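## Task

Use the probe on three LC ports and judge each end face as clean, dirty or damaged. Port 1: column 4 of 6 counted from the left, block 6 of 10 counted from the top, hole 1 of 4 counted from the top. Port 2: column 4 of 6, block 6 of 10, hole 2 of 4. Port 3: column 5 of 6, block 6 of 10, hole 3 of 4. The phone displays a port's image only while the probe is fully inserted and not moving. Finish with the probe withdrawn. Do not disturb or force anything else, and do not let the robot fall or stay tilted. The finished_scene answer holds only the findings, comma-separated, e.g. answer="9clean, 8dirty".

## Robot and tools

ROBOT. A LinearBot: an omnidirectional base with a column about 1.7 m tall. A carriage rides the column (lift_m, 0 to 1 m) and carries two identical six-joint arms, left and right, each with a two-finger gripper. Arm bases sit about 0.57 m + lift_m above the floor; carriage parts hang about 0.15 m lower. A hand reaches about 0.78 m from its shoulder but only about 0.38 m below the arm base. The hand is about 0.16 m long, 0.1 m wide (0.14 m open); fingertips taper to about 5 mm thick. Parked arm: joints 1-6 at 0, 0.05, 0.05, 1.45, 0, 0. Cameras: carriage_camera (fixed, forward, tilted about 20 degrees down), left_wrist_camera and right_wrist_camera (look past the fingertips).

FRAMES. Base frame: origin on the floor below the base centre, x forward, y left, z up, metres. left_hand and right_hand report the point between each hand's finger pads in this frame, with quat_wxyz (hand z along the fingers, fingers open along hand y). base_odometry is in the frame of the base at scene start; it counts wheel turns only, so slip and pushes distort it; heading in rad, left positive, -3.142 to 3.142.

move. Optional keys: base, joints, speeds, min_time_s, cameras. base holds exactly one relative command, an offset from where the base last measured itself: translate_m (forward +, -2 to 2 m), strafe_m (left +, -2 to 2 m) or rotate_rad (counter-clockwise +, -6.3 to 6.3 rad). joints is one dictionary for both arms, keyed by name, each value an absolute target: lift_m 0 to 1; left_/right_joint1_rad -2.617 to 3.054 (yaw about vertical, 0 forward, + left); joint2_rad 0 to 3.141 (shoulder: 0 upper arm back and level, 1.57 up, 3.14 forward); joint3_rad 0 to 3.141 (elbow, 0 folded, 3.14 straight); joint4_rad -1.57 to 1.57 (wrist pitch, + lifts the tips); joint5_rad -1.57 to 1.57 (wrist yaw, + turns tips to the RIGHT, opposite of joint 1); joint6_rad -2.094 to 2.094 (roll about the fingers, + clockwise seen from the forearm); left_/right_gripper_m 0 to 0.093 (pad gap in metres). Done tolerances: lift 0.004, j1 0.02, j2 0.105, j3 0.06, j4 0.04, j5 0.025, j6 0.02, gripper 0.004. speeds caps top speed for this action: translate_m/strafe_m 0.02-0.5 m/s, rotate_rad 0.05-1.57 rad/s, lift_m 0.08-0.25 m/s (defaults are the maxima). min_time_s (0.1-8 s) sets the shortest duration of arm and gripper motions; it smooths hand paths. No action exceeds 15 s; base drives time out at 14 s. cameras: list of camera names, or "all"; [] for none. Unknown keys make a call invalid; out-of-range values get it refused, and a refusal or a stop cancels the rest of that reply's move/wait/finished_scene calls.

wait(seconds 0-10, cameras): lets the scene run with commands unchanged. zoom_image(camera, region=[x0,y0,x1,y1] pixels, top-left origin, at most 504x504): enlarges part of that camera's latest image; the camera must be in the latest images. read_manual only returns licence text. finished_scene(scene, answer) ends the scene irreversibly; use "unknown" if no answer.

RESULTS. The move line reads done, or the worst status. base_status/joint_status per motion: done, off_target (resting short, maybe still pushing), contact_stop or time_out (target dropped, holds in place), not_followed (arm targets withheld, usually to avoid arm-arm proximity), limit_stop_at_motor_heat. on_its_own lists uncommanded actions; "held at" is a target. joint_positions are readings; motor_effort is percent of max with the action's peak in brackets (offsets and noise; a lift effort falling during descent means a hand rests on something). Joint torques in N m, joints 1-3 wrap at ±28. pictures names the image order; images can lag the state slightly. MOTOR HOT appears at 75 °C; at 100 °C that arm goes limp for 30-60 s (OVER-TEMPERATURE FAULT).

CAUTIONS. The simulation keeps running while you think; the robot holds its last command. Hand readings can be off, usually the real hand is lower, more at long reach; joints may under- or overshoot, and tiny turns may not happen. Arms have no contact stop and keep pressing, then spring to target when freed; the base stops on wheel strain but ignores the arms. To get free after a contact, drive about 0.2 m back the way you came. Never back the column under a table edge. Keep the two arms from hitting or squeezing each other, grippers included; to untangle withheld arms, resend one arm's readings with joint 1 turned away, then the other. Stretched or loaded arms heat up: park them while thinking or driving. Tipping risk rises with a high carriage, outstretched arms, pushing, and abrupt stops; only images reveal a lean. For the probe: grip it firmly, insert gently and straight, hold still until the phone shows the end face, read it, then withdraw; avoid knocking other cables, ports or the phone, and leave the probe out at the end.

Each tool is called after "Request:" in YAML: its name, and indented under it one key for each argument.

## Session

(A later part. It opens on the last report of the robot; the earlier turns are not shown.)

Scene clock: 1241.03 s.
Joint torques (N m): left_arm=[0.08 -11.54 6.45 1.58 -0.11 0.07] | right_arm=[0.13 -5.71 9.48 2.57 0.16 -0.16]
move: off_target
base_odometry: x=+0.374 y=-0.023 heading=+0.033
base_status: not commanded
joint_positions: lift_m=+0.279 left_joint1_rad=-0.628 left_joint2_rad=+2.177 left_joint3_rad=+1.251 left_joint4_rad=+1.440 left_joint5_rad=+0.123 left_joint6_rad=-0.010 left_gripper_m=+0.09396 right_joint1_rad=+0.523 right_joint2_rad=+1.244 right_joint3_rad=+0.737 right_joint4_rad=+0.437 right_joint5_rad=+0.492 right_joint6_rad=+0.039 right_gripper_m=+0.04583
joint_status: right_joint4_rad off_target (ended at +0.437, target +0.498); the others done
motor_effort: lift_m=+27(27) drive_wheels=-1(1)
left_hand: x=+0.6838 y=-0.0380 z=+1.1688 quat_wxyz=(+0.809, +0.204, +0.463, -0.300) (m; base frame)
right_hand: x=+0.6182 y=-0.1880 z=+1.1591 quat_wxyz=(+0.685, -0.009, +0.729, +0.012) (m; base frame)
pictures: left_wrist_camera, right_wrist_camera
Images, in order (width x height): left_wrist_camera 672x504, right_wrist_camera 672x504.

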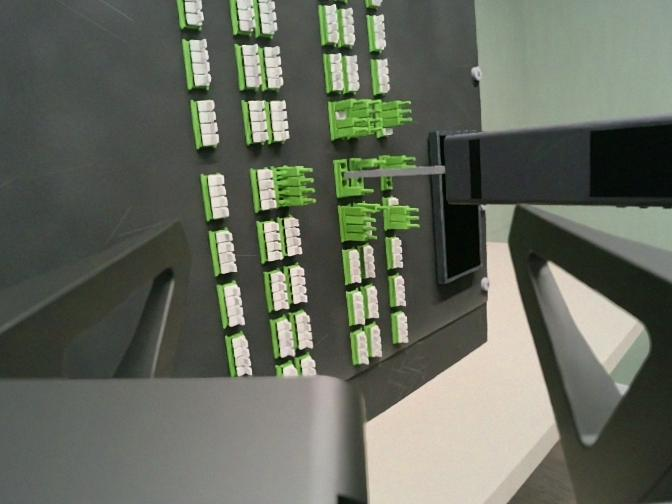

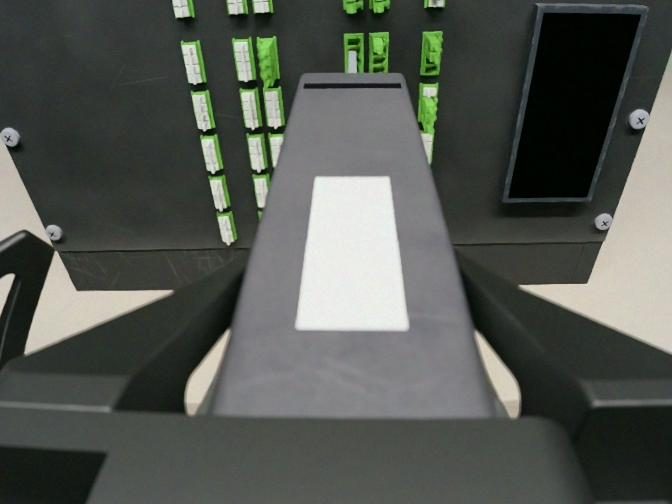

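Request:
move:
  joints: {"lift_m":0.2794,"right_joint4_rad":0.493,"right_joint5_rad":0.490}
  base: {"translate_m":0.0015}
  speeds: {"lift_m":0.08,"translate_m":0.02}
  cameras: ["right_wrist_camera","left_wrist_camera"]

Request:
zoom_image:
  camera: "right_wrist_camera"
  region: [320, 0, 400, 80]

Request:
zoom_image:
  camera: "left_wrist_camera"
  region: [330, 145, 390, 205]

Scene clock: 1250.30 s.
Joint torques (N m): left_arm=[-0.01 -11.75 6.45 1.56 -0.11 0.03] | right_arm=[0.21 -5.72 9.5 2.47 -0.01 -0.12]
move: off_target
base_odometry: x=+0.375 y=-0.023 heading=+0.033
base_status: done
joint_positions: lift_m=+0.279 left_joint1_rad=-0.628 left_joint2_rad=+2.177 left_joint3_rad=+1.251 left_joint4_rad=+1.441 left_joint5_rad=+0.123 left_joint6_rad=-0.010 left_gripper_m=+0.09396 right_joint1_rad=+0.523 right_joint2_rad=+1.244 right_joint3_rad=+0.737 right_joint4_rad=+0.440 right_joint5_rad=+0.492 right_joint6_rad=+0.039 right_gripper_m=+0.04583
joint_status: right_joint4_rad off_target (ended at +0.440, target +0.493); the others done
motor_effort: lift_m=+29(30) drive_wheels=+5(9)
left_hand: x=+0.6837 y=-0.0379 z=+1.1694 quat_wxyz=(+0.809, +0.203, +0.463, -0.300) (m; base frame)
right_hand: x=+0.6183 y=-0.1880 z=+1.1601 quat_wxyz=(+0.686, -0.008, +0.728, +0.013) (m; base frame)
pictures: left_wrist_camera, right_wrist_camera
Images, in order (width x height): left_wrist_camera 672x504, right_wrist_camera 672x504.

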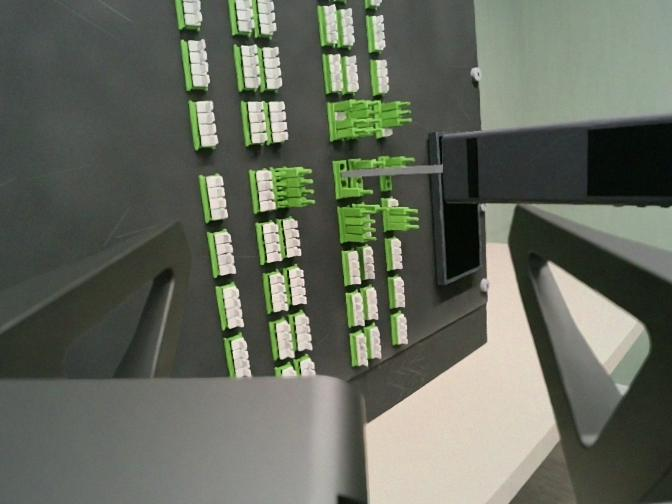

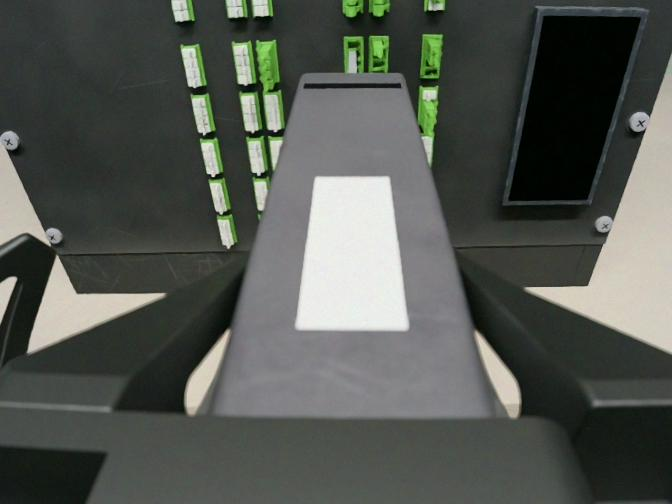

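Scaled by 6.300 from the camera's 672x504 image, which has a finer 960x720 frame.

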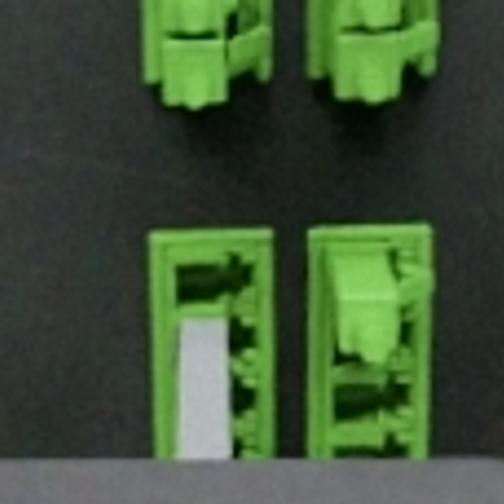

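Scaled by 8.400 from the camera's 672x504 image, which has a finer 960x720 frame.

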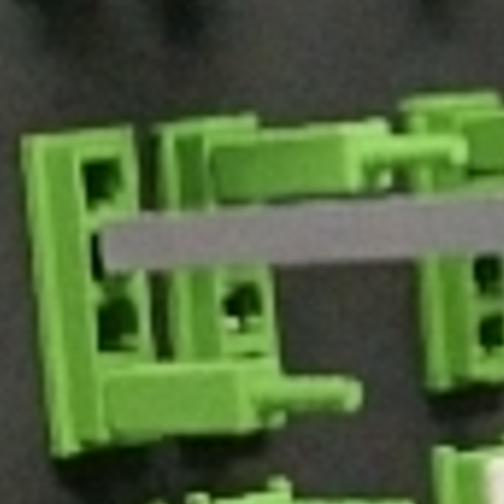

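Request:
move:
  joints: {"lift_m":0.2787,"right_joint5_rad":0.483}
  speeds: {"lift_m":0.08,"translate_m":0.02}
  cameras: ["right_wrist_camera","left_wrist_camera"]

Request:
zoom_image:
  camera: "right_wrist_camera"
  region: [320, 0, 400, 80]

Request:
zoom_image:
  camera: "left_wrist_camera"
  region: [330, 145, 390, 205]

"speeds": translate_m has a speed but no command beside it: command translate_m too, or leave its speed out
Scene clock: 1266.40 s.
Joint torques (N m): left_arm=[0.02 -11.64 6.45 1.54 -0.13 0.08] | right_arm=[0.23 -5.71 9.43 2.52 0.07 -0.16]
base_odometry: x=+0.375 y=-0.023 heading=+0.033
base_status: done
joint_positions: lift_m=+0.279 left_joint1_rad=-0.628 left_joint2_rad=+2.177 left_joint3_rad=+1.251 left_joint4_rad=+1.441 left_joint5_rad=+0.123 left_joint6_rad=-0.010 left_gripper_m=+0.09396 right_joint1_rad=+0.523 right_joint2_rad=+1.244 right_joint3_rad=+0.737 right_joint4_rad=+0.440 right_joint5_rad=+0.492 right_joint6_rad=+0.039 right_gripper_m=+0.04583
joint_status: right_joint4_rad off_target (ended at +0.440, target +0.493); the others done
motor_effort: lift_m=+29(30) drive_wheels=+5(9)
left_hand: x=+0.6837 y=-0.0379 z=+1.1694 quat_wxyz=(+0.809, +0.203, +0.463, -0.300) (m; base frame)
right_hand: x=+0.6183 y=-0.1880 z=+1.1601 quat_wxyz=(+0.686, -0.008, +0.728, +0.013) (m; base frame)
pictures: none

Scaled by 6.300 from the camera's 672x504 image, which has a finer 960x720 frame.

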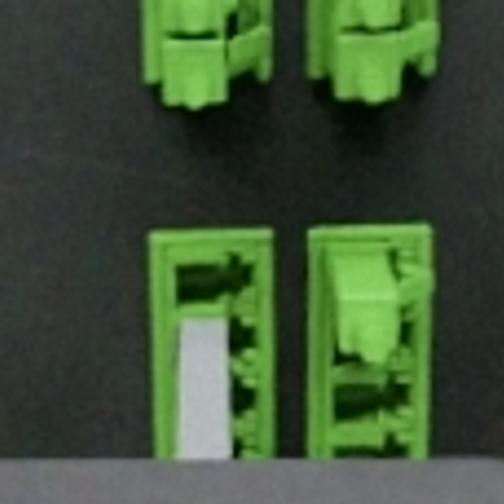

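Scaled by 8.400 from the camera's 672x504 image, which has a finer 960x720 frame.

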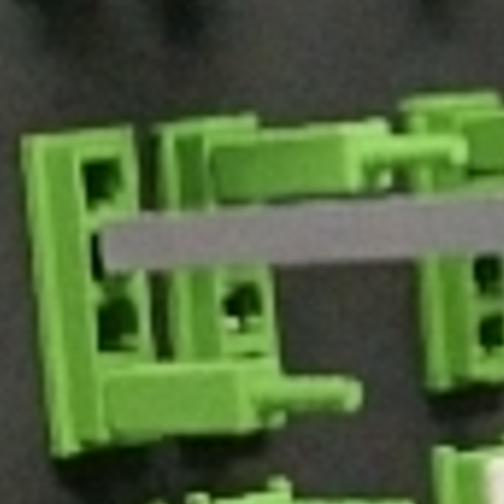

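Request:
move:
  joints: {"lift_m":0.2787,"right_joint5_rad":0.483}
  speeds: {"lift_m":0.08}
  cameras: ["right_wrist_camera","left_wrist_camera"]

Request:
zoom_image:
  camera: "right_wrist_camera"
  region: [320, 0, 400, 80]

Request:
zoom_image:
  camera: "left_wrist_camera"
  region: [330, 145, 390, 205]

Scene clock: 1274.27 s.
Joint torques (N m): left_arm=[-0.1 -11.6 6.42 1.63 -0.11 0.03] | right_arm=[0.24 -5.76 9.52 2.49 -0.04 -0.14]
move: done
base_odometry: x=+0.375 y=-0.023 heading=+0.033
base_status: not commanded
joint_positions: lift_m=+0.279 left_joint1_rad=-0.628 left_joint2_rad=+2.177 left_joint3_rad=+1.251 left_joint4_rad=+1.441 left_joint5_rad=+0.123 left_joint6_rad=-0.010 left_gripper_m=+0.09396 right_joint1_rad=+0.523 right_joint2_rad=+1.244 right_joint3_rad=+0.737 right_joint4_rad=+0.440 right_joint5_rad=+0.490 right_joint6_rad=+0.039 right_gripper_m=+0.04583
joint_status: all done
motor_effort: lift_m=+26(26) drive_wheels=+5(5)
left_hand: x=+0.6837 y=-0.0379 z=+1.1691 quat_wxyz=(+0.809, +0.203, +0.463, -0.300) (m; base frame)
right_hand: x=+0.6183 y=-0.1876 z=+1.1598 quat_wxyz=(+0.686, -0.009, +0.728, +0.014) (m; base frame)
pictures: left_wrist_camera, right_wrist_camera
Images, in order (width x height): left_wrist_camera 672x504, right_wrist_camera 672x504.

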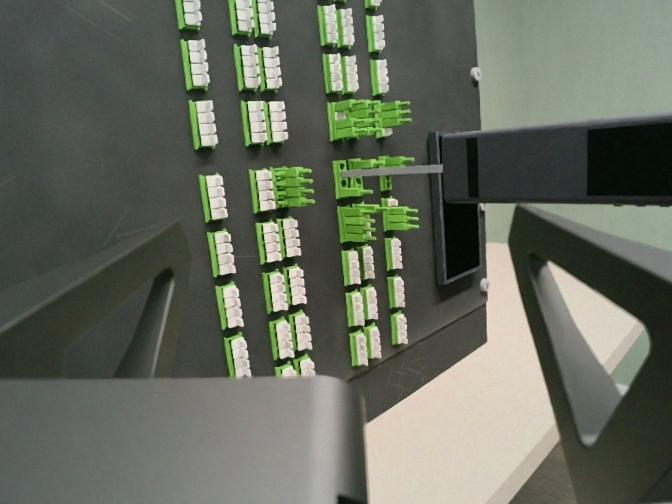

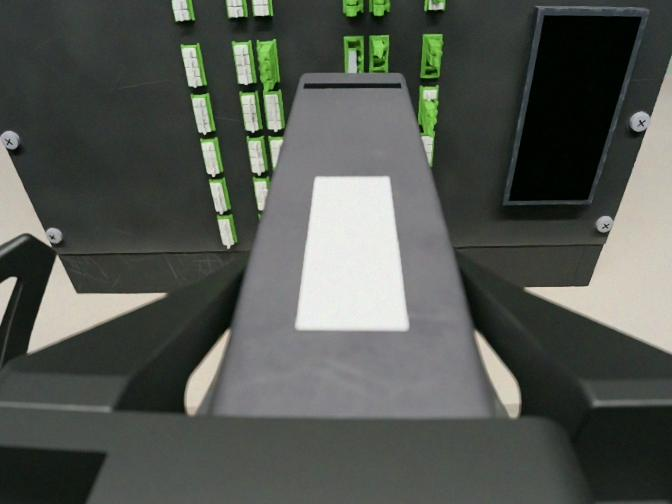

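Scaled by 6.300 from the camera's 672x504 image, which has a finer 960x720 frame.

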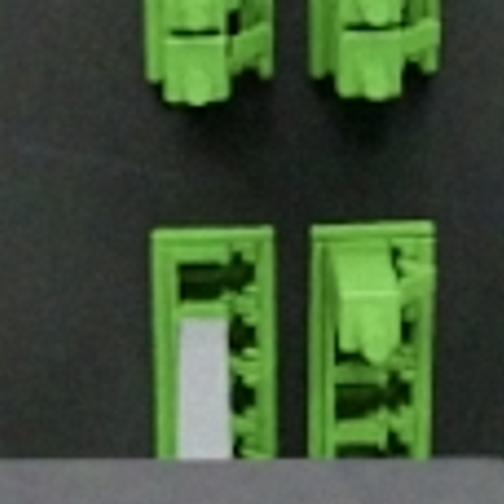

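Scaled by 8.400 from the camera's 672x504 image, which has a finer 960x720 frame.

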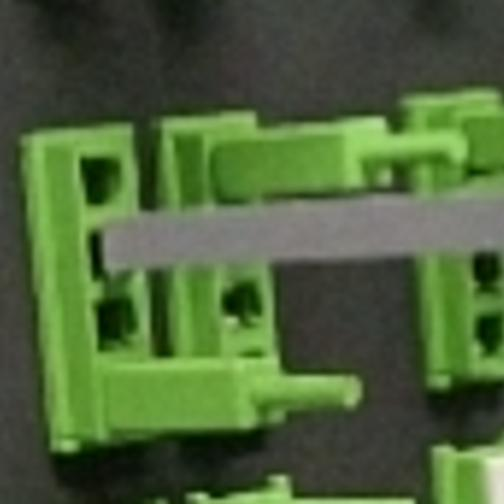

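Request:
move:
  joints: {"lift_m":0.278,"right_joint5_rad":0.4825}
  base: {"translate_m":0.001}
  speeds: {"lift_m":0.08,"translate_m":0.02}
  cameras: ["right_wrist_camera","left_wrist_camera"]

Request:
zoom_image:
  camera: "right_wrist_camera"
  region: [320, 0, 400, 80]

Request:
zoom_image:
  camera: "left_wrist_camera"
  region: [330, 145, 390, 205]

Scene clock: 1283.20 s.
Joint torques (N m): left_arm=[-0.09 -11.58 6.54 1.58 -0.11 0.07] | right_arm=[0.1 -5.67 9.37 2.51 -0.03 -0.15]
move: done
base_odometry: x=+0.376 y=-0.023 heading=+0.032
base_status: done
joint_positions: lift_m=+0.278 left_joint1_rad=-0.628 left_joint2_rad=+2.177 left_joint3_rad=+1.251 left_joint4_rad=+1.442 left_joint5_rad=+0.123 left_joint6_rad=-0.010 left_gripper_m=+0.09396 right_joint1_rad=+0.524 right_joint2_rad=+1.244 right_joint3_rad=+0.737 right_joint4_rad=+0.440 right_joint5_rad=+0.486 right_joint6_rad=+0.039 right_gripper_m=+0.04583
joint_status: all done
motor_effort: lift_m=+25(26) drive_wheels=+7(11)
left_hand: x=+0.6836 y=-0.0378 z=+1.1686 quat_wxyz=(+0.809, +0.203, +0.463, -0.300) (m; base frame)
right_hand: x=+0.6181 y=-0.1867 z=+1.1592 quat_wxyz=(+0.686, -0.011, +0.728, +0.015) (m; base frame)
pictures: left_wrist_camera, right_wrist_camera
Images, in order (width x height): left_wrist_camera 672x504, right_wrist_camera 672x504.

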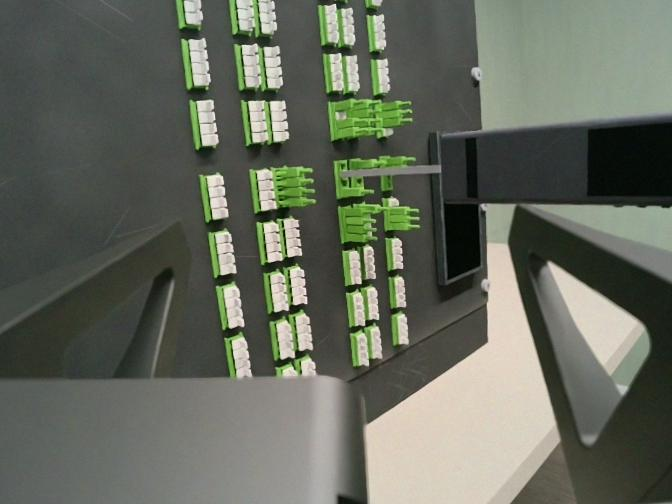

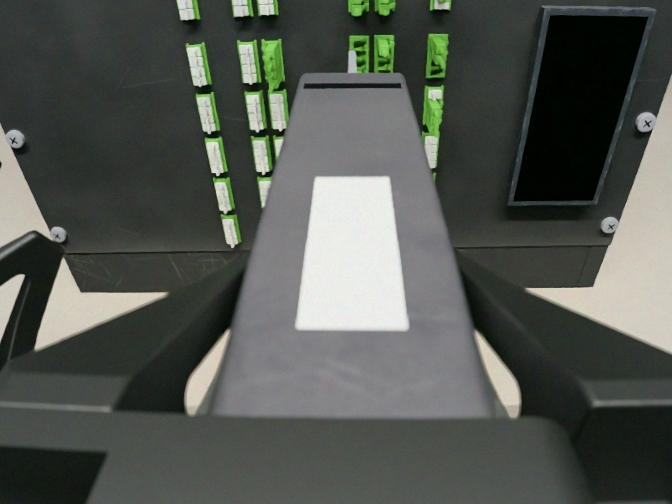

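Scaled by 6.300 from the camera's 672x504 image, which has a finer 960x720 frame.

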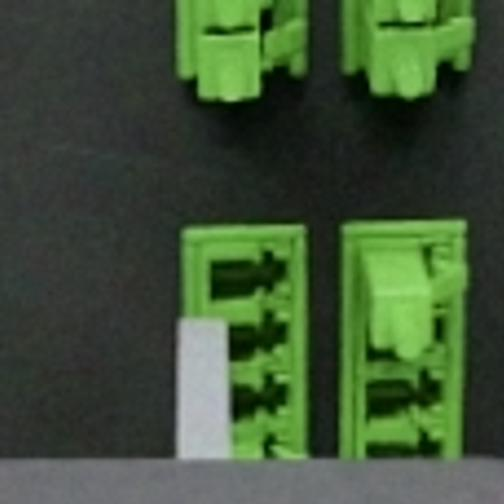

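Scaled by 8.400 from the camera's 672x504 image, which has a finer 960x720 frame.

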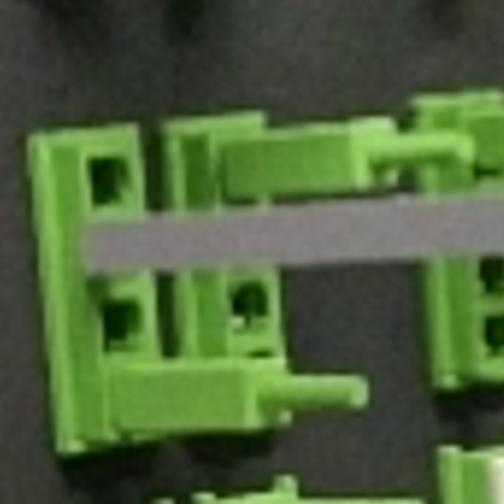

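Request:
move:
  joints: {"lift_m":0.2775,"right_joint5_rad":0.4975,"right_joint1_rad":0.524}
  speeds: {"lift_m":0.08}
  cameras: ["right_wrist_camera","left_wrist_camera"]

Request:
zoom_image:
  camera: "right_wrist_camera"
  region: [320, 0, 400, 80]

Request:
zoom_image:
  camera: "left_wrist_camera"
  region: [330, 145, 390, 205]

Scene clock: 1291.27 s.
Joint torques (N m): left_arm=[-0.02 -11.67 6.41 1.58 -0.11 0.03] | right_arm=[0.32 -5.65 9.42 2.49 0.17 -0.15]
move: done
base_odometry: x=+0.376 y=-0.023 heading=+0.032
base_status: not commanded
joint_positions: lift_m=+0.278 left_joint1_rad=-0.628 left_joint2_rad=+2.177 left_joint3_rad=+1.251 left_joint4_rad=+1.441 left_joint5_rad=+0.123 left_joint6_rad=-0.010 left_gripper_m=+0.09396 right_joint1_rad=+0.524 right_joint2_rad=+1.244 right_joint3_rad=+0.737 right_joint4_rad=+0.440 right_joint5_rad=+0.488 right_joint6_rad=+0.039 right_gripper_m=+0.04583
joint_status: all done
motor_effort: lift_m=+25(25) drive_wheels=+7(7)
left_hand: x=+0.6837 y=-0.0378 z=+1.1681 quat_wxyz=(+0.809, +0.203, +0.463, -0.300) (m; base frame)
right_hand: x=+0.6181 y=-0.1870 z=+1.1588 quat_wxyz=(+0.686, -0.010, +0.728, +0.015) (m; base frame)
pictures: left_wrist_camera, right_wrist_camera
Images, in order (width x height): left_wrist_camera 672x504, right_wrist_camera 672x504.

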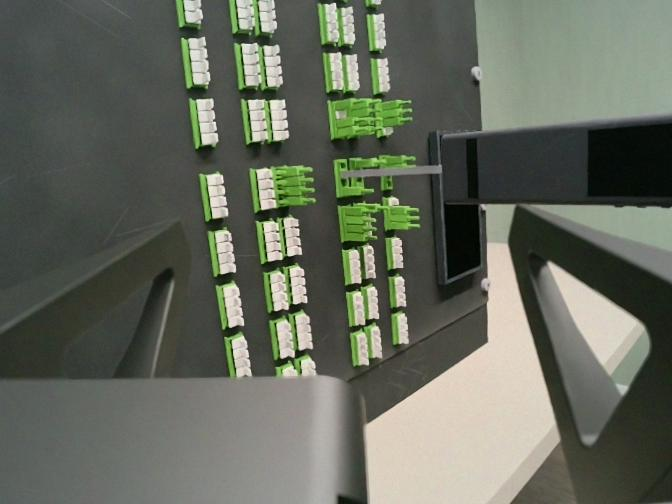

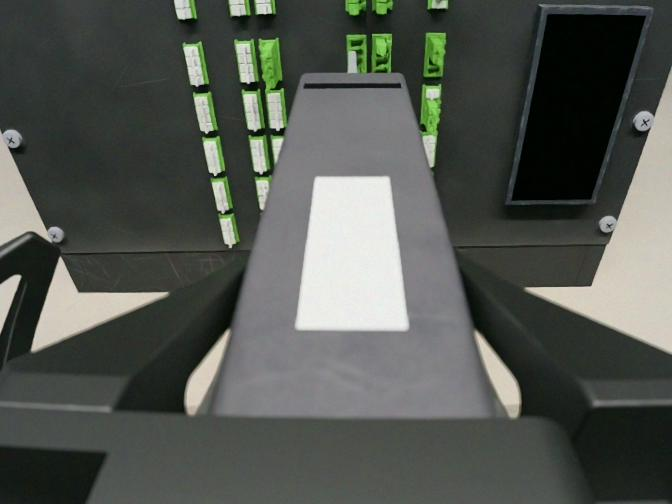

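Scaled by 6.300 from the camera's 672x504 image, which has a finer 960x720 frame.

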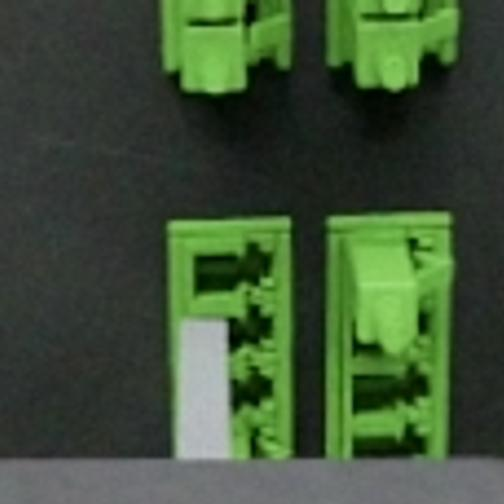

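Scaled by 8.400 from the camera's 672x504 image, which has a finer 960x720 frame.

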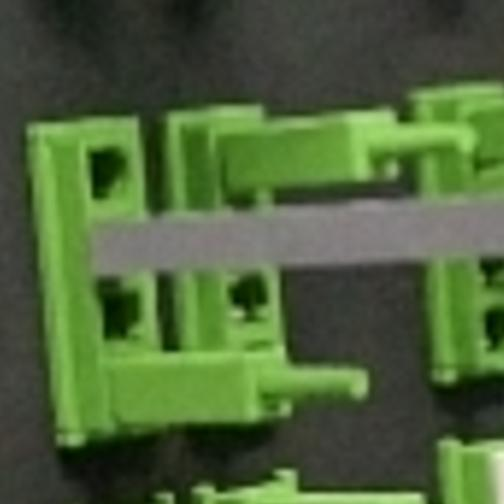

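Request:
move:
  joints: {"right_joint5_rad":0.4995}
  cameras: ["right_wrist_camera"]

Request:
zoom_image:
  camera: "right_wrist_camera"
  region: [320, 0, 400, 80]

Scene clock: 1296.37 s.
Joint torques (N m): left_arm=[0.05 -11.55 6.53 1.56 -0.13 0.03] | right_arm=[0.28 -5.65 9.44 2.49 0.14 -0.15]
move: done
base_odometry: x=+0.376 y=-0.023 heading=+0.032
base_status: not commanded
joint_positions: lift_m=+0.278 left_joint1_rad=-0.628 left_joint2_rad=+2.177 left_joint3_rad=+1.251 left_joint4_rad=+1.441 left_joint5_rad=+0.123 left_joint6_rad=-0.010 left_gripper_m=+0.09396 right_joint1_rad=+0.524 right_joint2_rad=+1.244 right_joint3_rad=+0.737 right_joint4_rad=+0.440 right_joint5_rad=+0.491 right_joint6_rad=+0.039 right_gripper_m=+0.04583
joint_status: all done
motor_effort: lift_m=+25(25) drive_wheels=+7(7)
left_hand: x=+0.6837 y=-0.0378 z=+1.1681 quat_wxyz=(+0.809, +0.203, +0.463, -0.300) (m; base frame)
right_hand: x=+0.6182 y=-0.1875 z=+1.1588 quat_wxyz=(+0.686, -0.009, +0.728, +0.014) (m; base frame)
pictures: right_wrist_camera
Images, in order (width x height): right_wrist_camera 672x504.

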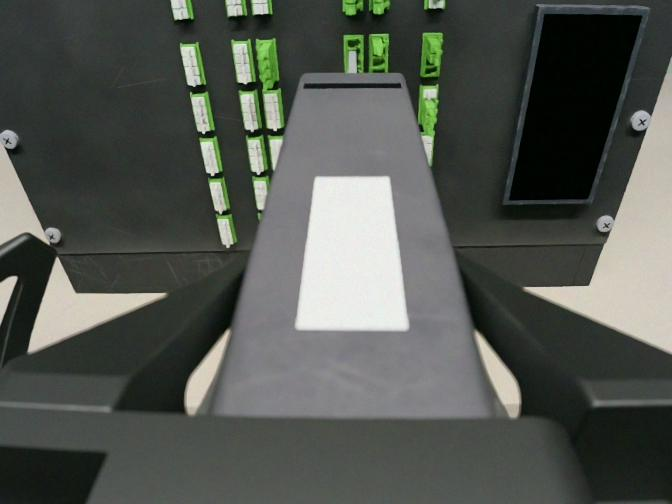

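Scaled by 6.300 from the camera's 672x504 image, which has a finer 960x720 frame.

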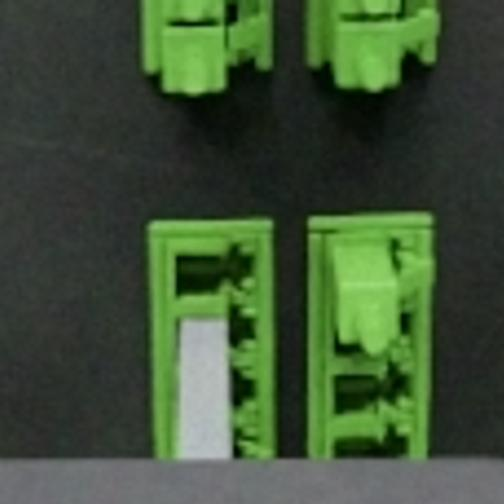

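Request:
move:
  joints: {"right_joint5_rad":0.4825}
  cameras: ["right_wrist_camera"]

Request:
zoom_image:
  camera: "right_wrist_camera"
  region: [320, 0, 400, 80]

Scene clock: 1301.87 s.
Joint torques (N m): left_arm=[0.05 -11.63 6.45 1.58 -0.11 0.06] | right_arm=[0.21 -5.64 9.54 2.48 -0.08 -0.16]
move: done
base_odometry: x=+0.376 y=-0.023 heading=+0.032
base_status: not commanded
joint_positions: lift_m=+0.278 left_joint1_rad=-0.628 left_joint2_rad=+2.177 left_joint3_rad=+1.251 left_joint4_rad=+1.441 left_joint5_rad=+0.123 left_joint6_rad=-0.010 left_gripper_m=+0.09396 right_joint1_rad=+0.524 right_joint2_rad=+1.244 right_joint3_rad=+0.737 right_joint4_rad=+0.440 right_joint5_rad=+0.489 right_joint6_rad=+0.039 right_gripper_m=+0.04583
joint_status: all done
motor_effort: lift_m=+25(25) drive_wheels=+7(7)
left_hand: x=+0.6837 y=-0.0378 z=+1.1681 quat_wxyz=(+0.809, +0.203, +0.463, -0.300) (m; base frame)
right_hand: x=+0.6182 y=-0.1872 z=+1.1588 quat_wxyz=(+0.686, -0.010, +0.728, +0.014) (m; base frame)
pictures: right_wrist_camera
Images, in order (width x height): right_wrist_camera 672x504.

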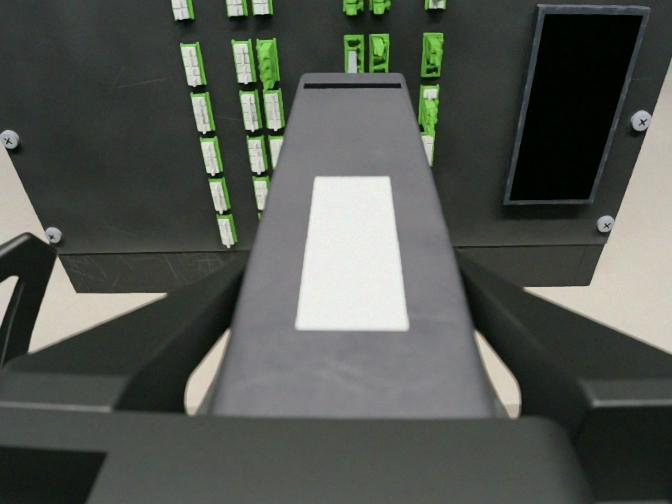

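Scaled by 6.300 from the camera's 672x504 image, which has a finer 960x720 frame.

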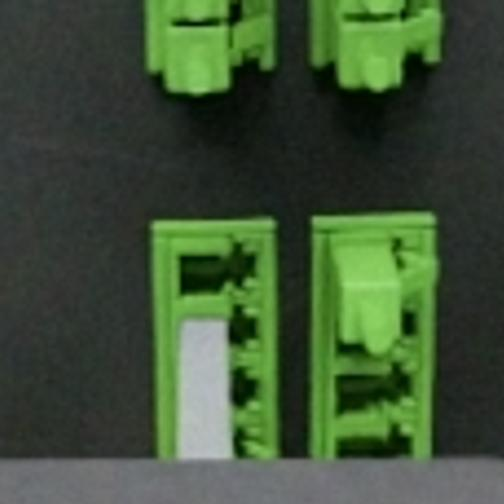

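Request:
move:
  joints: {"right_joint5_rad":0.487}
  base: {"translate_m":0.001}
  speeds: {"translate_m":0.02}
  cameras: ["right_wrist_camera","left_wrist_camera"]

Request:
zoom_image:
  camera: "right_wrist_camera"
  region: [320, 0, 400, 80]

Request:
zoom_image:
  camera: "left_wrist_camera"
  region: [330, 145, 390, 205]

Scene clock: 1309.37 s.
Joint torques (N m): left_arm=[-0.03 -11.66 6.46 1.56 -0.07 0.07] | right_arm=[0.16 -5.82 9.35 2.49 0.04 -0.17]
move: done
base_odometry: x=+0.377 y=-0.023 heading=+0.032
base_status: done
joint_positions: lift_m=+0.278 left_joint1_rad=-0.628 left_joint2_rad=+2.177 left_joint3_rad=+1.251 left_joint4_rad=+1.441 left_joint5_rad=+0.123 left_joint6_rad=-0.010 left_gripper_m=+0.09396 right_joint1_rad=+0.524 right_joint2_rad=+1.244 right_joint3_rad=+0.737 right_joint4_rad=+0.440 right_joint5_rad=+0.488 right_joint6_rad=+0.039 right_gripper_m=+0.04583
joint_status: all done
motor_effort: lift_m=+25(25) drive_wheels=+8(13)
left_hand: x=+0.6837 y=-0.0378 z=+1.1681 quat_wxyz=(+0.809, +0.203, +0.463, -0.300) (m; base frame)
right_hand: x=+0.6181 y=-0.1870 z=+1.1588 quat_wxyz=(+0.686, -0.010, +0.728, +0.015) (m; base frame)
pictures: left_wrist_camera, right_wrist_camera
Images, in order (width x height): left_wrist_camera 672x504, right_wrist_camera 672x504.

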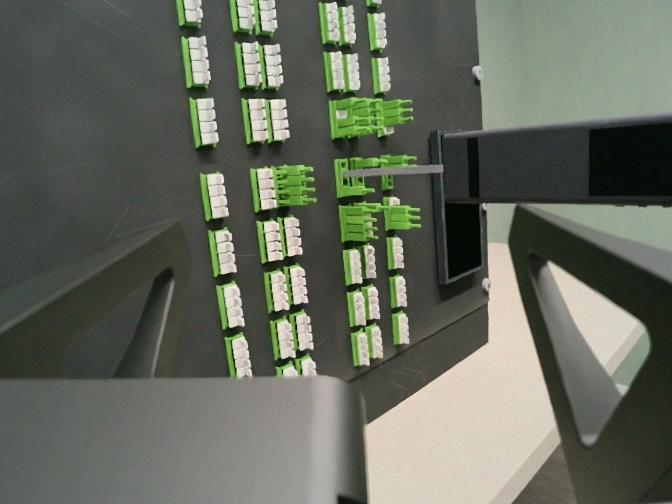

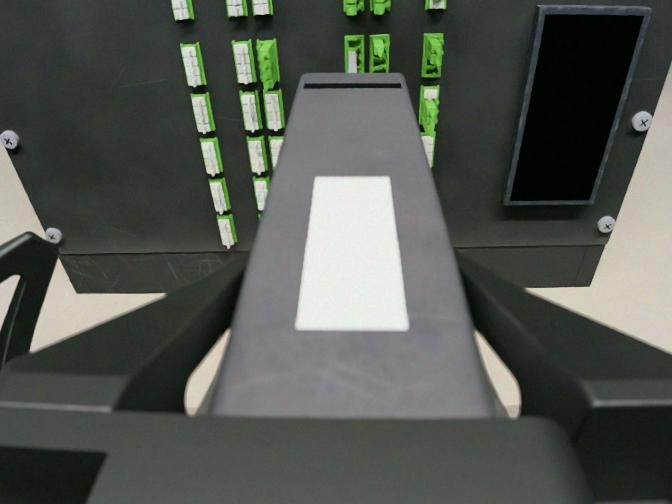

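Scaled by 6.300 from the camera's 672x504 image, which has a finer 960x720 frame.

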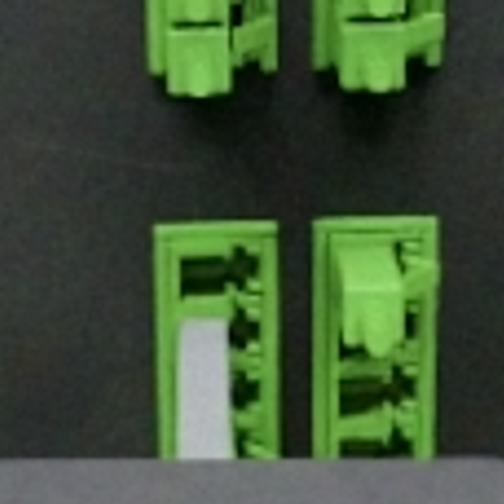

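Scaled by 8.400 from the camera's 672x504 image, which has a finer 960x720 frame.

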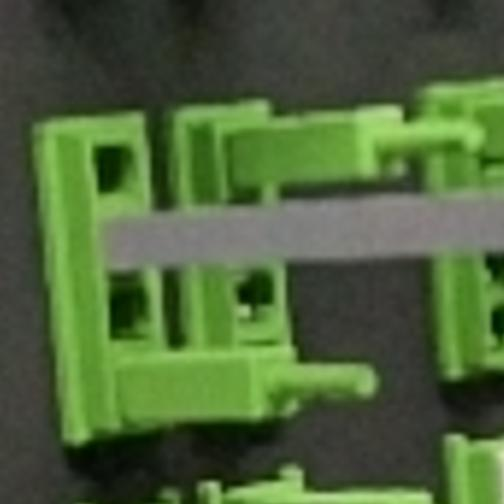

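Request:
move:
  base: {"translate_m":0.002}
  speeds: {"translate_m":0.02}
  cameras: ["right_wrist_camera","left_wrist_camera"]

Request:
zoom_image:
  camera: "right_wrist_camera"
  region: [320, 0, 400, 80]

Request:
zoom_image:
  camera: "left_wrist_camera"
  region: [330, 145, 390, 205]

Scene clock: 1319.43 s.
Joint torques (N m): left_arm=[-0.05 -11.38 6.48 1.56 -0.09 0.02] | right_arm=[0.24 -5.68 9.47 2.49 0.02 -0.14]
move: done
base_odometry: x=+0.379 y=-0.023 heading=+0.031
base_status: done
joint_positions: lift_m=+0.278 left_joint1_rad=-0.628 left_joint2_rad=+2.177 left_joint3_rad=+1.251 left_joint4_rad=+1.441 left_joint5_rad=+0.123 left_joint6_rad=-0.010 left_gripper_m=+0.09396 right_joint1_rad=+0.524 right_joint2_rad=+1.244 right_joint3_rad=+0.737 right_joint4_rad=+0.441 right_joint5_rad=+0.484 right_joint6_rad=+0.039 right_gripper_m=+0.04583
joint_status: not commanded
motor_effort: lift_m=+25(25) drive_wheels=+13(16)
left_hand: x=+0.6837 y=-0.0379 z=+1.1680 quat_wxyz=(+0.809, +0.203, +0.463, -0.300) (m; base frame)
right_hand: x=+0.6181 y=-0.1863 z=+1.1589 quat_wxyz=(+0.686, -0.011, +0.727, +0.016) (m; base frame)
pictures: left_wrist_camera, right_wrist_camera
Images, in order (width x height): left_wrist_camera 672x504, right_wrist_camera 672x504.

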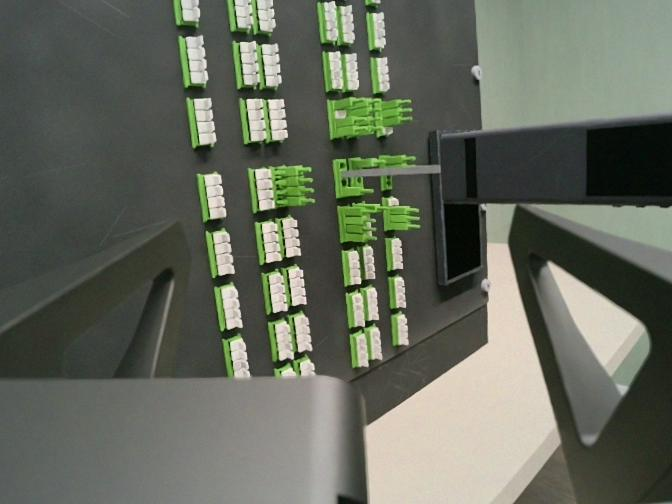

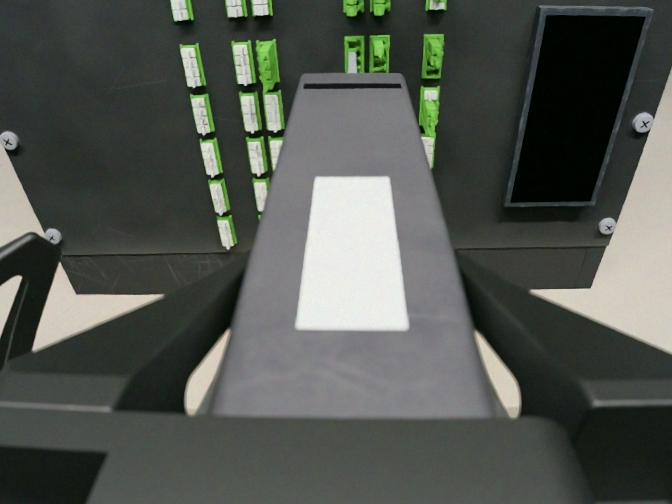

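Scaled by 6.300 from the camera's 672x504 image, which has a finer 960x720 frame.

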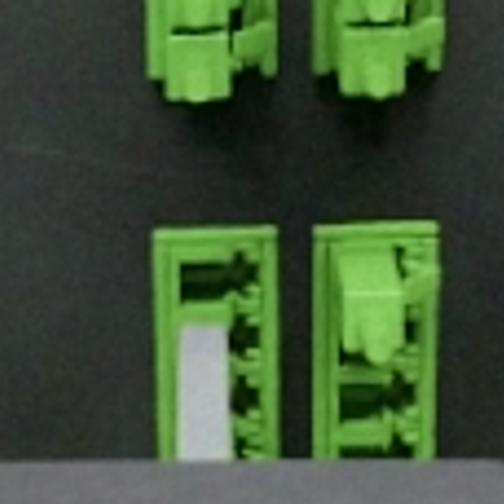

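Scaled by 8.400 from the camera's 672x504 image, which has a finer 960x720 frame.

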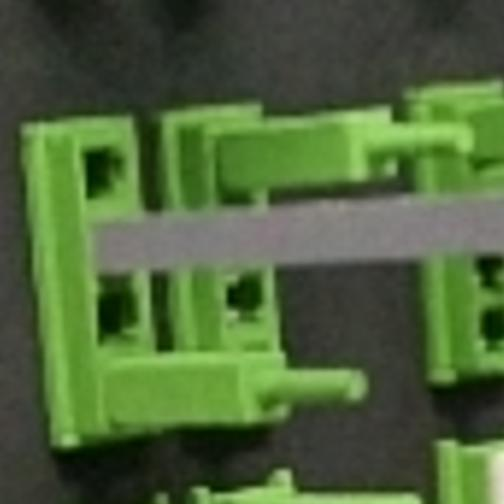

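Request:
move:
  base: {"translate_m":0.003}
  speeds: {"translate_m":0.02}
  cameras: []

Request:
move:
  base: {"translate_m":0.003}
  speeds: {"translate_m":0.02}
  cameras: ["right_wrist_camera"]

Request:
zoom_image:
  camera: "right_wrist_camera"
  region: [320, 0, 400, 80]

Scene clock: 1326.27 s.
Joint torques (N m): left_arm=[0.02 -11.7 6.39 1.55 -0.11 0.06] | right_arm=[0.23 -5.86 9.46 2.45 0.1 -0.2]
move: done
base_odometry: x=+0.382 y=-0.024 heading=+0.030
base_status: done
joint_positions: lift_m=+0.278 left_joint1_rad=-0.628 left_joint2_rad=+2.177 left_joint3_rad=+1.251 left_joint4_rad=+1.441 left_joint5_rad=+0.123 left_joint6_rad=-0.010 left_gripper_m=+0.09396 right_joint1_rad=+0.524 right_joint2_rad=+1.244 right_joint3_rad=+0.737 right_joint4_rad=+0.441 right_joint5_rad=+0.483 right_joint6_rad=+0.039 right_gripper_m=+0.04583
joint_status: not commanded
motor_effort: lift_m=+25(25) drive_wheels=+14(21)
left_hand: x=+0.6837 y=-0.0379 z=+1.1680 quat_wxyz=(+0.809, +0.203, +0.463, -0.300) (m; base frame)
right_hand: x=+0.6181 y=-0.1861 z=+1.1589 quat_wxyz=(+0.686, -0.012, +0.727, +0.017) (m; base frame)
pictures: none
No camera images: "cameras" was empty.

Scene clock: 1326.90 s.
Joint torques (N m): left_arm=[0.05 -11.66 6.43 1.55 -0.1 0.04] | right_arm=[0.35 -5.85 9.44 2.46 0.08 -0.18]
move: done
base_odometry: x=+0.384 y=-0.024 heading=+0.029
base_status: done
joint_positions: lift_m=+0.278 left_joint1_rad=-0.630 left_joint2_rad=+2.177 left_joint3_rad=+1.251 left_joint4_rad=+1.441 left_joint5_rad=+0.123 left_joint6_rad=-0.010 left_gripper_m=+0.09396 right_joint1_rad=+0.524 right_joint2_rad=+1.244 right_joint3_rad=+0.737 right_joint4_rad=+0.441 right_joint5_rad=+0.481 right_joint6_rad=+0.039 right_gripper_m=+0.04583
joint_status: not commanded
motor_effort: lift_m=+25(25) drive_wheels=+13(19)
left_hand: x=+0.6831 y=-0.0386 z=+1.1680 quat_wxyz=(+0.809, +0.204, +0.463, -0.301) (m; base frame)
right_hand: x=+0.6181 y=-0.1858 z=+1.1589 quat_wxyz=(+0.686, -0.012, +0.727, +0.017) (m; base frame)
pictures: right_wrist_camera
Images, in order (width x height): right_wrist_camera 672x504.

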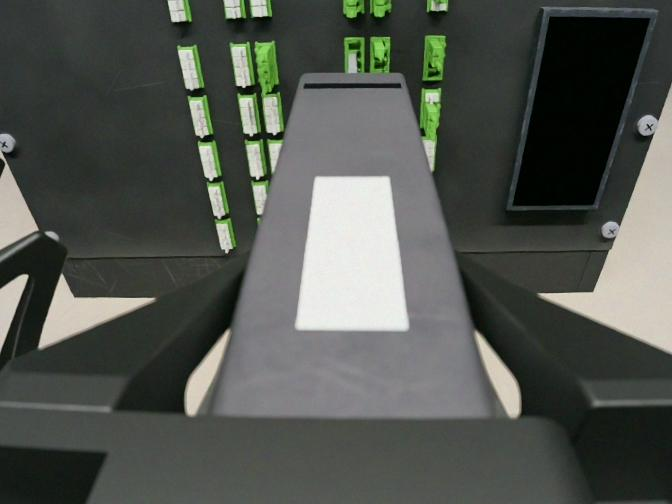

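Scaled by 6.300 from the camera's 672x504 image, which has a finer 960x720 frame.

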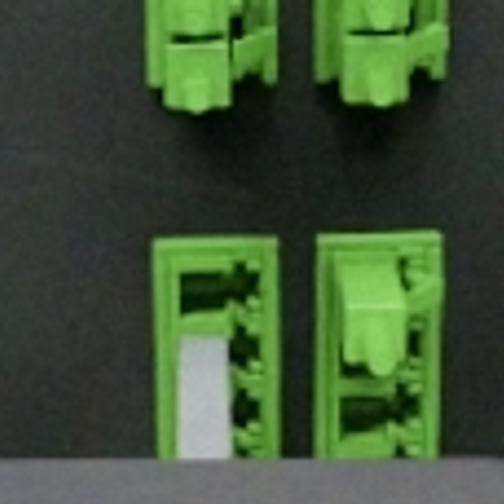

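Request:
move:
  base: {"translate_m":0.003}
  speeds: {"translate_m":0.02}
  cameras: []

Request:
move:
  base: {"translate_m":0.002}
  speeds: {"translate_m":0.02}
  cameras: ["right_wrist_camera"]

Request:
zoom_image:
  camera: "right_wrist_camera"
  region: [320, 0, 400, 80]

Scene clock: 1346.30 s.
Joint torques (N m): left_arm=[0.2 -11.55 6.49 1.54 -0.11 0.04] | right_arm=[0.27 -5.75 9.43 2.46 0.1 -0.15]
move: done
base_odometry: x=+0.387 y=-0.024 heading=+0.028
base_status: done
joint_positions: lift_m=+0.278 left_joint1_rad=-0.630 left_joint2_rad=+2.177 left_joint3_rad=+1.251 left_joint4_rad=+1.441 left_joint5_rad=+0.123 left_joint6_rad=-0.010 left_gripper_m=+0.09396 right_joint1_rad=+0.524 right_joint2_rad=+1.244 right_joint3_rad=+0.737 right_joint4_rad=+0.441 right_joint5_rad=+0.480 right_joint6_rad=+0.039 right_gripper_m=+0.04583
joint_status: not commanded
motor_effort: lift_m=+25(25) drive_wheels=+13(18)
left_hand: x=+0.6831 y=-0.0386 z=+1.1680 quat_wxyz=(+0.809, +0.204, +0.463, -0.301) (m; base frame)
right_hand: x=+0.6181 y=-0.1856 z=+1.1589 quat_wxyz=(+0.686, -0.013, +0.727, +0.018) (m; base frame)
pictures: none
No camera images: "cameras" was empty.

Scene clock: 1346.97 s.
Joint torques (N m): left_arm=[0.25 -11.55 6.64 1.57 -0.09 0.02] | right_arm=[0.21 -5.55 9.44 2.43 0.19 -0.18]
move: done
base_odometry: x=+0.389 y=-0.025 heading=+0.027
base_status: done
joint_positions: lift_m=+0.278 left_joint1_rad=-0.630 left_joint2_rad=+2.177 left_joint3_rad=+1.251 left_joint4_rad=+1.440 left_joint5_rad=+0.123 left_joint6_rad=-0.010 left_gripper_m=+0.09396 right_joint1_rad=+0.524 right_joint2_rad=+1.244 right_joint3_rad=+0.737 right_joint4_rad=+0.441 right_joint5_rad=+0.477 right_joint6_rad=+0.039 right_gripper_m=+0.04583
joint_status: not commanded
motor_effort: lift_m=+25(26) drive_wheels=+12(19)
left_hand: x=+0.6832 y=-0.0386 z=+1.1679 quat_wxyz=(+0.809, +0.204, +0.463, -0.301) (m; base frame)
right_hand: x=+0.6181 y=-0.1852 z=+1.1590 quat_wxyz=(+0.686, -0.013, +0.727, +0.019) (m; base frame)
pictures: right_wrist_camera
Images, in order (width x height): right_wrist_camera 672x504.

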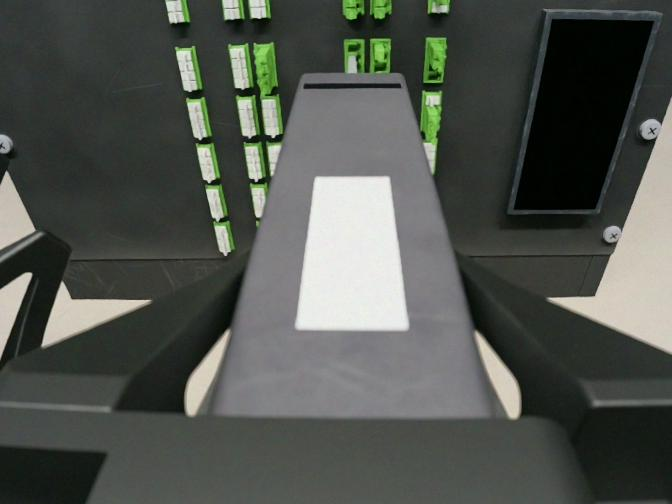

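Scaled by 6.300 from the camera's 672x504 image, which has a finer 960x720 frame.

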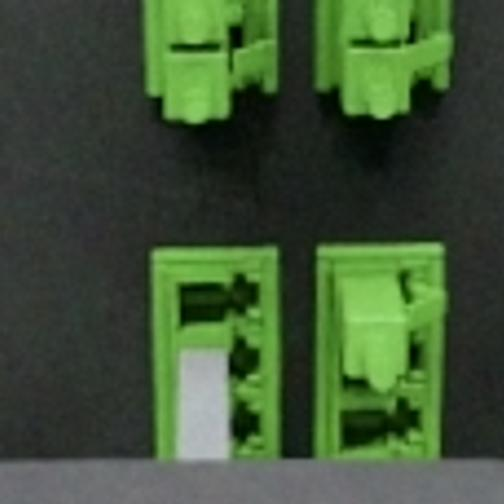

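Request:
move:
  base: {"translate_m":0.002}
  speeds: {"translate_m":0.02}
  cameras: []

Request:
wait:
  seconds: 2
  cameras: ["right_wrist_camera"]

Request:
zoom_image:
  camera: "right_wrist_camera"
  region: [515, 70, 645, 175]

Scene clock: 1353.40 s.
Joint torques (N m): left_arm=[0.16 -11.59 6.53 1.57 -0.13 0.03] | right_arm=[0.23 -5.91 9.44 2.45 0.2 -0.15]
move: done
base_odometry: x=+0.391 y=-0.025 heading=+0.025
base_status: done
joint_positions: lift_m=+0.278 left_joint1_rad=-0.630 left_joint2_rad=+2.177 left_joint3_rad=+1.251 left_joint4_rad=+1.440 left_joint5_rad=+0.123 left_joint6_rad=-0.010 left_gripper_m=+0.09396 right_joint1_rad=+0.524 right_joint2_rad=+1.244 right_joint3_rad=+0.737 right_joint4_rad=+0.442 right_joint5_rad=+0.475 right_joint6_rad=+0.039 right_gripper_m=+0.04583
joint_status: not commanded
motor_effort: lift_m=+25(25) drive_wheels=+13(17)
left_hand: x=+0.6832 y=-0.0386 z=+1.1679 quat_wxyz=(+0.809, +0.204, +0.463, -0.301) (m; base frame)
right_hand: x=+0.6180 y=-0.1846 z=+1.1590 quat_wxyz=(+0.686, -0.014, +0.727, +0.020) (m; base frame)
pictures: none
No camera images: "cameras" was empty.

Scene clock: 1355.40 s.
Joint torques (N m): left_arm=[0.16 -11.6 6.5 1.58 -0.11 0.04] | right_arm=[0.13 -5.93 9.48 2.5 0.19 -0.14]
base_odometry: x=+0.391 y=-0.025 heading=+0.025
base_status: done
joint_positions: lift_m=+0.278 left_joint1_rad=-0.630 left_joint2_rad=+2.177 left_joint3_rad=+1.251 left_joint4_rad=+1.440 left_joint5_rad=+0.123 left_joint6_rad=-0.010 left_gripper_m=+0.09396 right_joint1_rad=+0.524 right_joint2_rad=+1.244 right_joint3_rad=+0.737 right_joint4_rad=+0.442 right_joint5_rad=+0.475 right_joint6_rad=+0.039 right_gripper_m=+0.04583
joint_status: not commanded
motor_effort: lift_m=+25(25) drive_wheels=+13(17)
left_hand: x=+0.6832 y=-0.0386 z=+1.1679 quat_wxyz=(+0.809, +0.204, +0.463, -0.301) (m; base frame)
right_hand: x=+0.6180 y=-0.1846 z=+1.1590 quat_wxyz=(+0.686, -0.014, +0.727, +0.020) (m; base frame)
wait: 2.00 s; at rest by 0.27 s
pictures: right_wrist_camera
Images, in order (width x height): right_wrist_camera 672x504.

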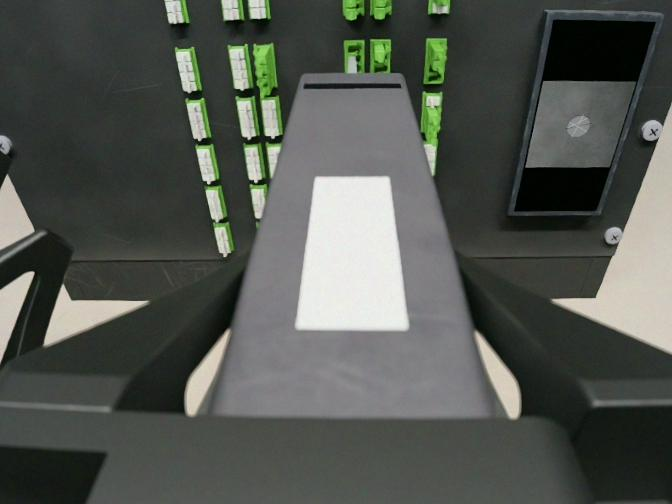

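Scaled by 3.877 from the camera's 672x504 image, which has a finer 960x720 frame.

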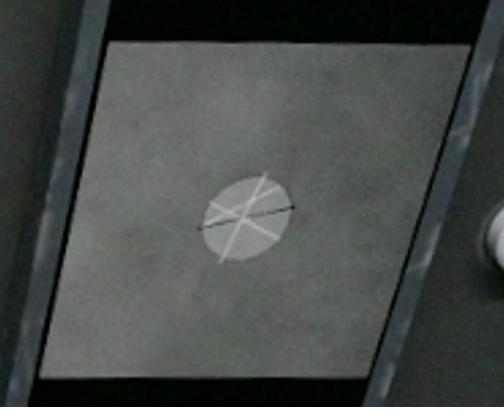

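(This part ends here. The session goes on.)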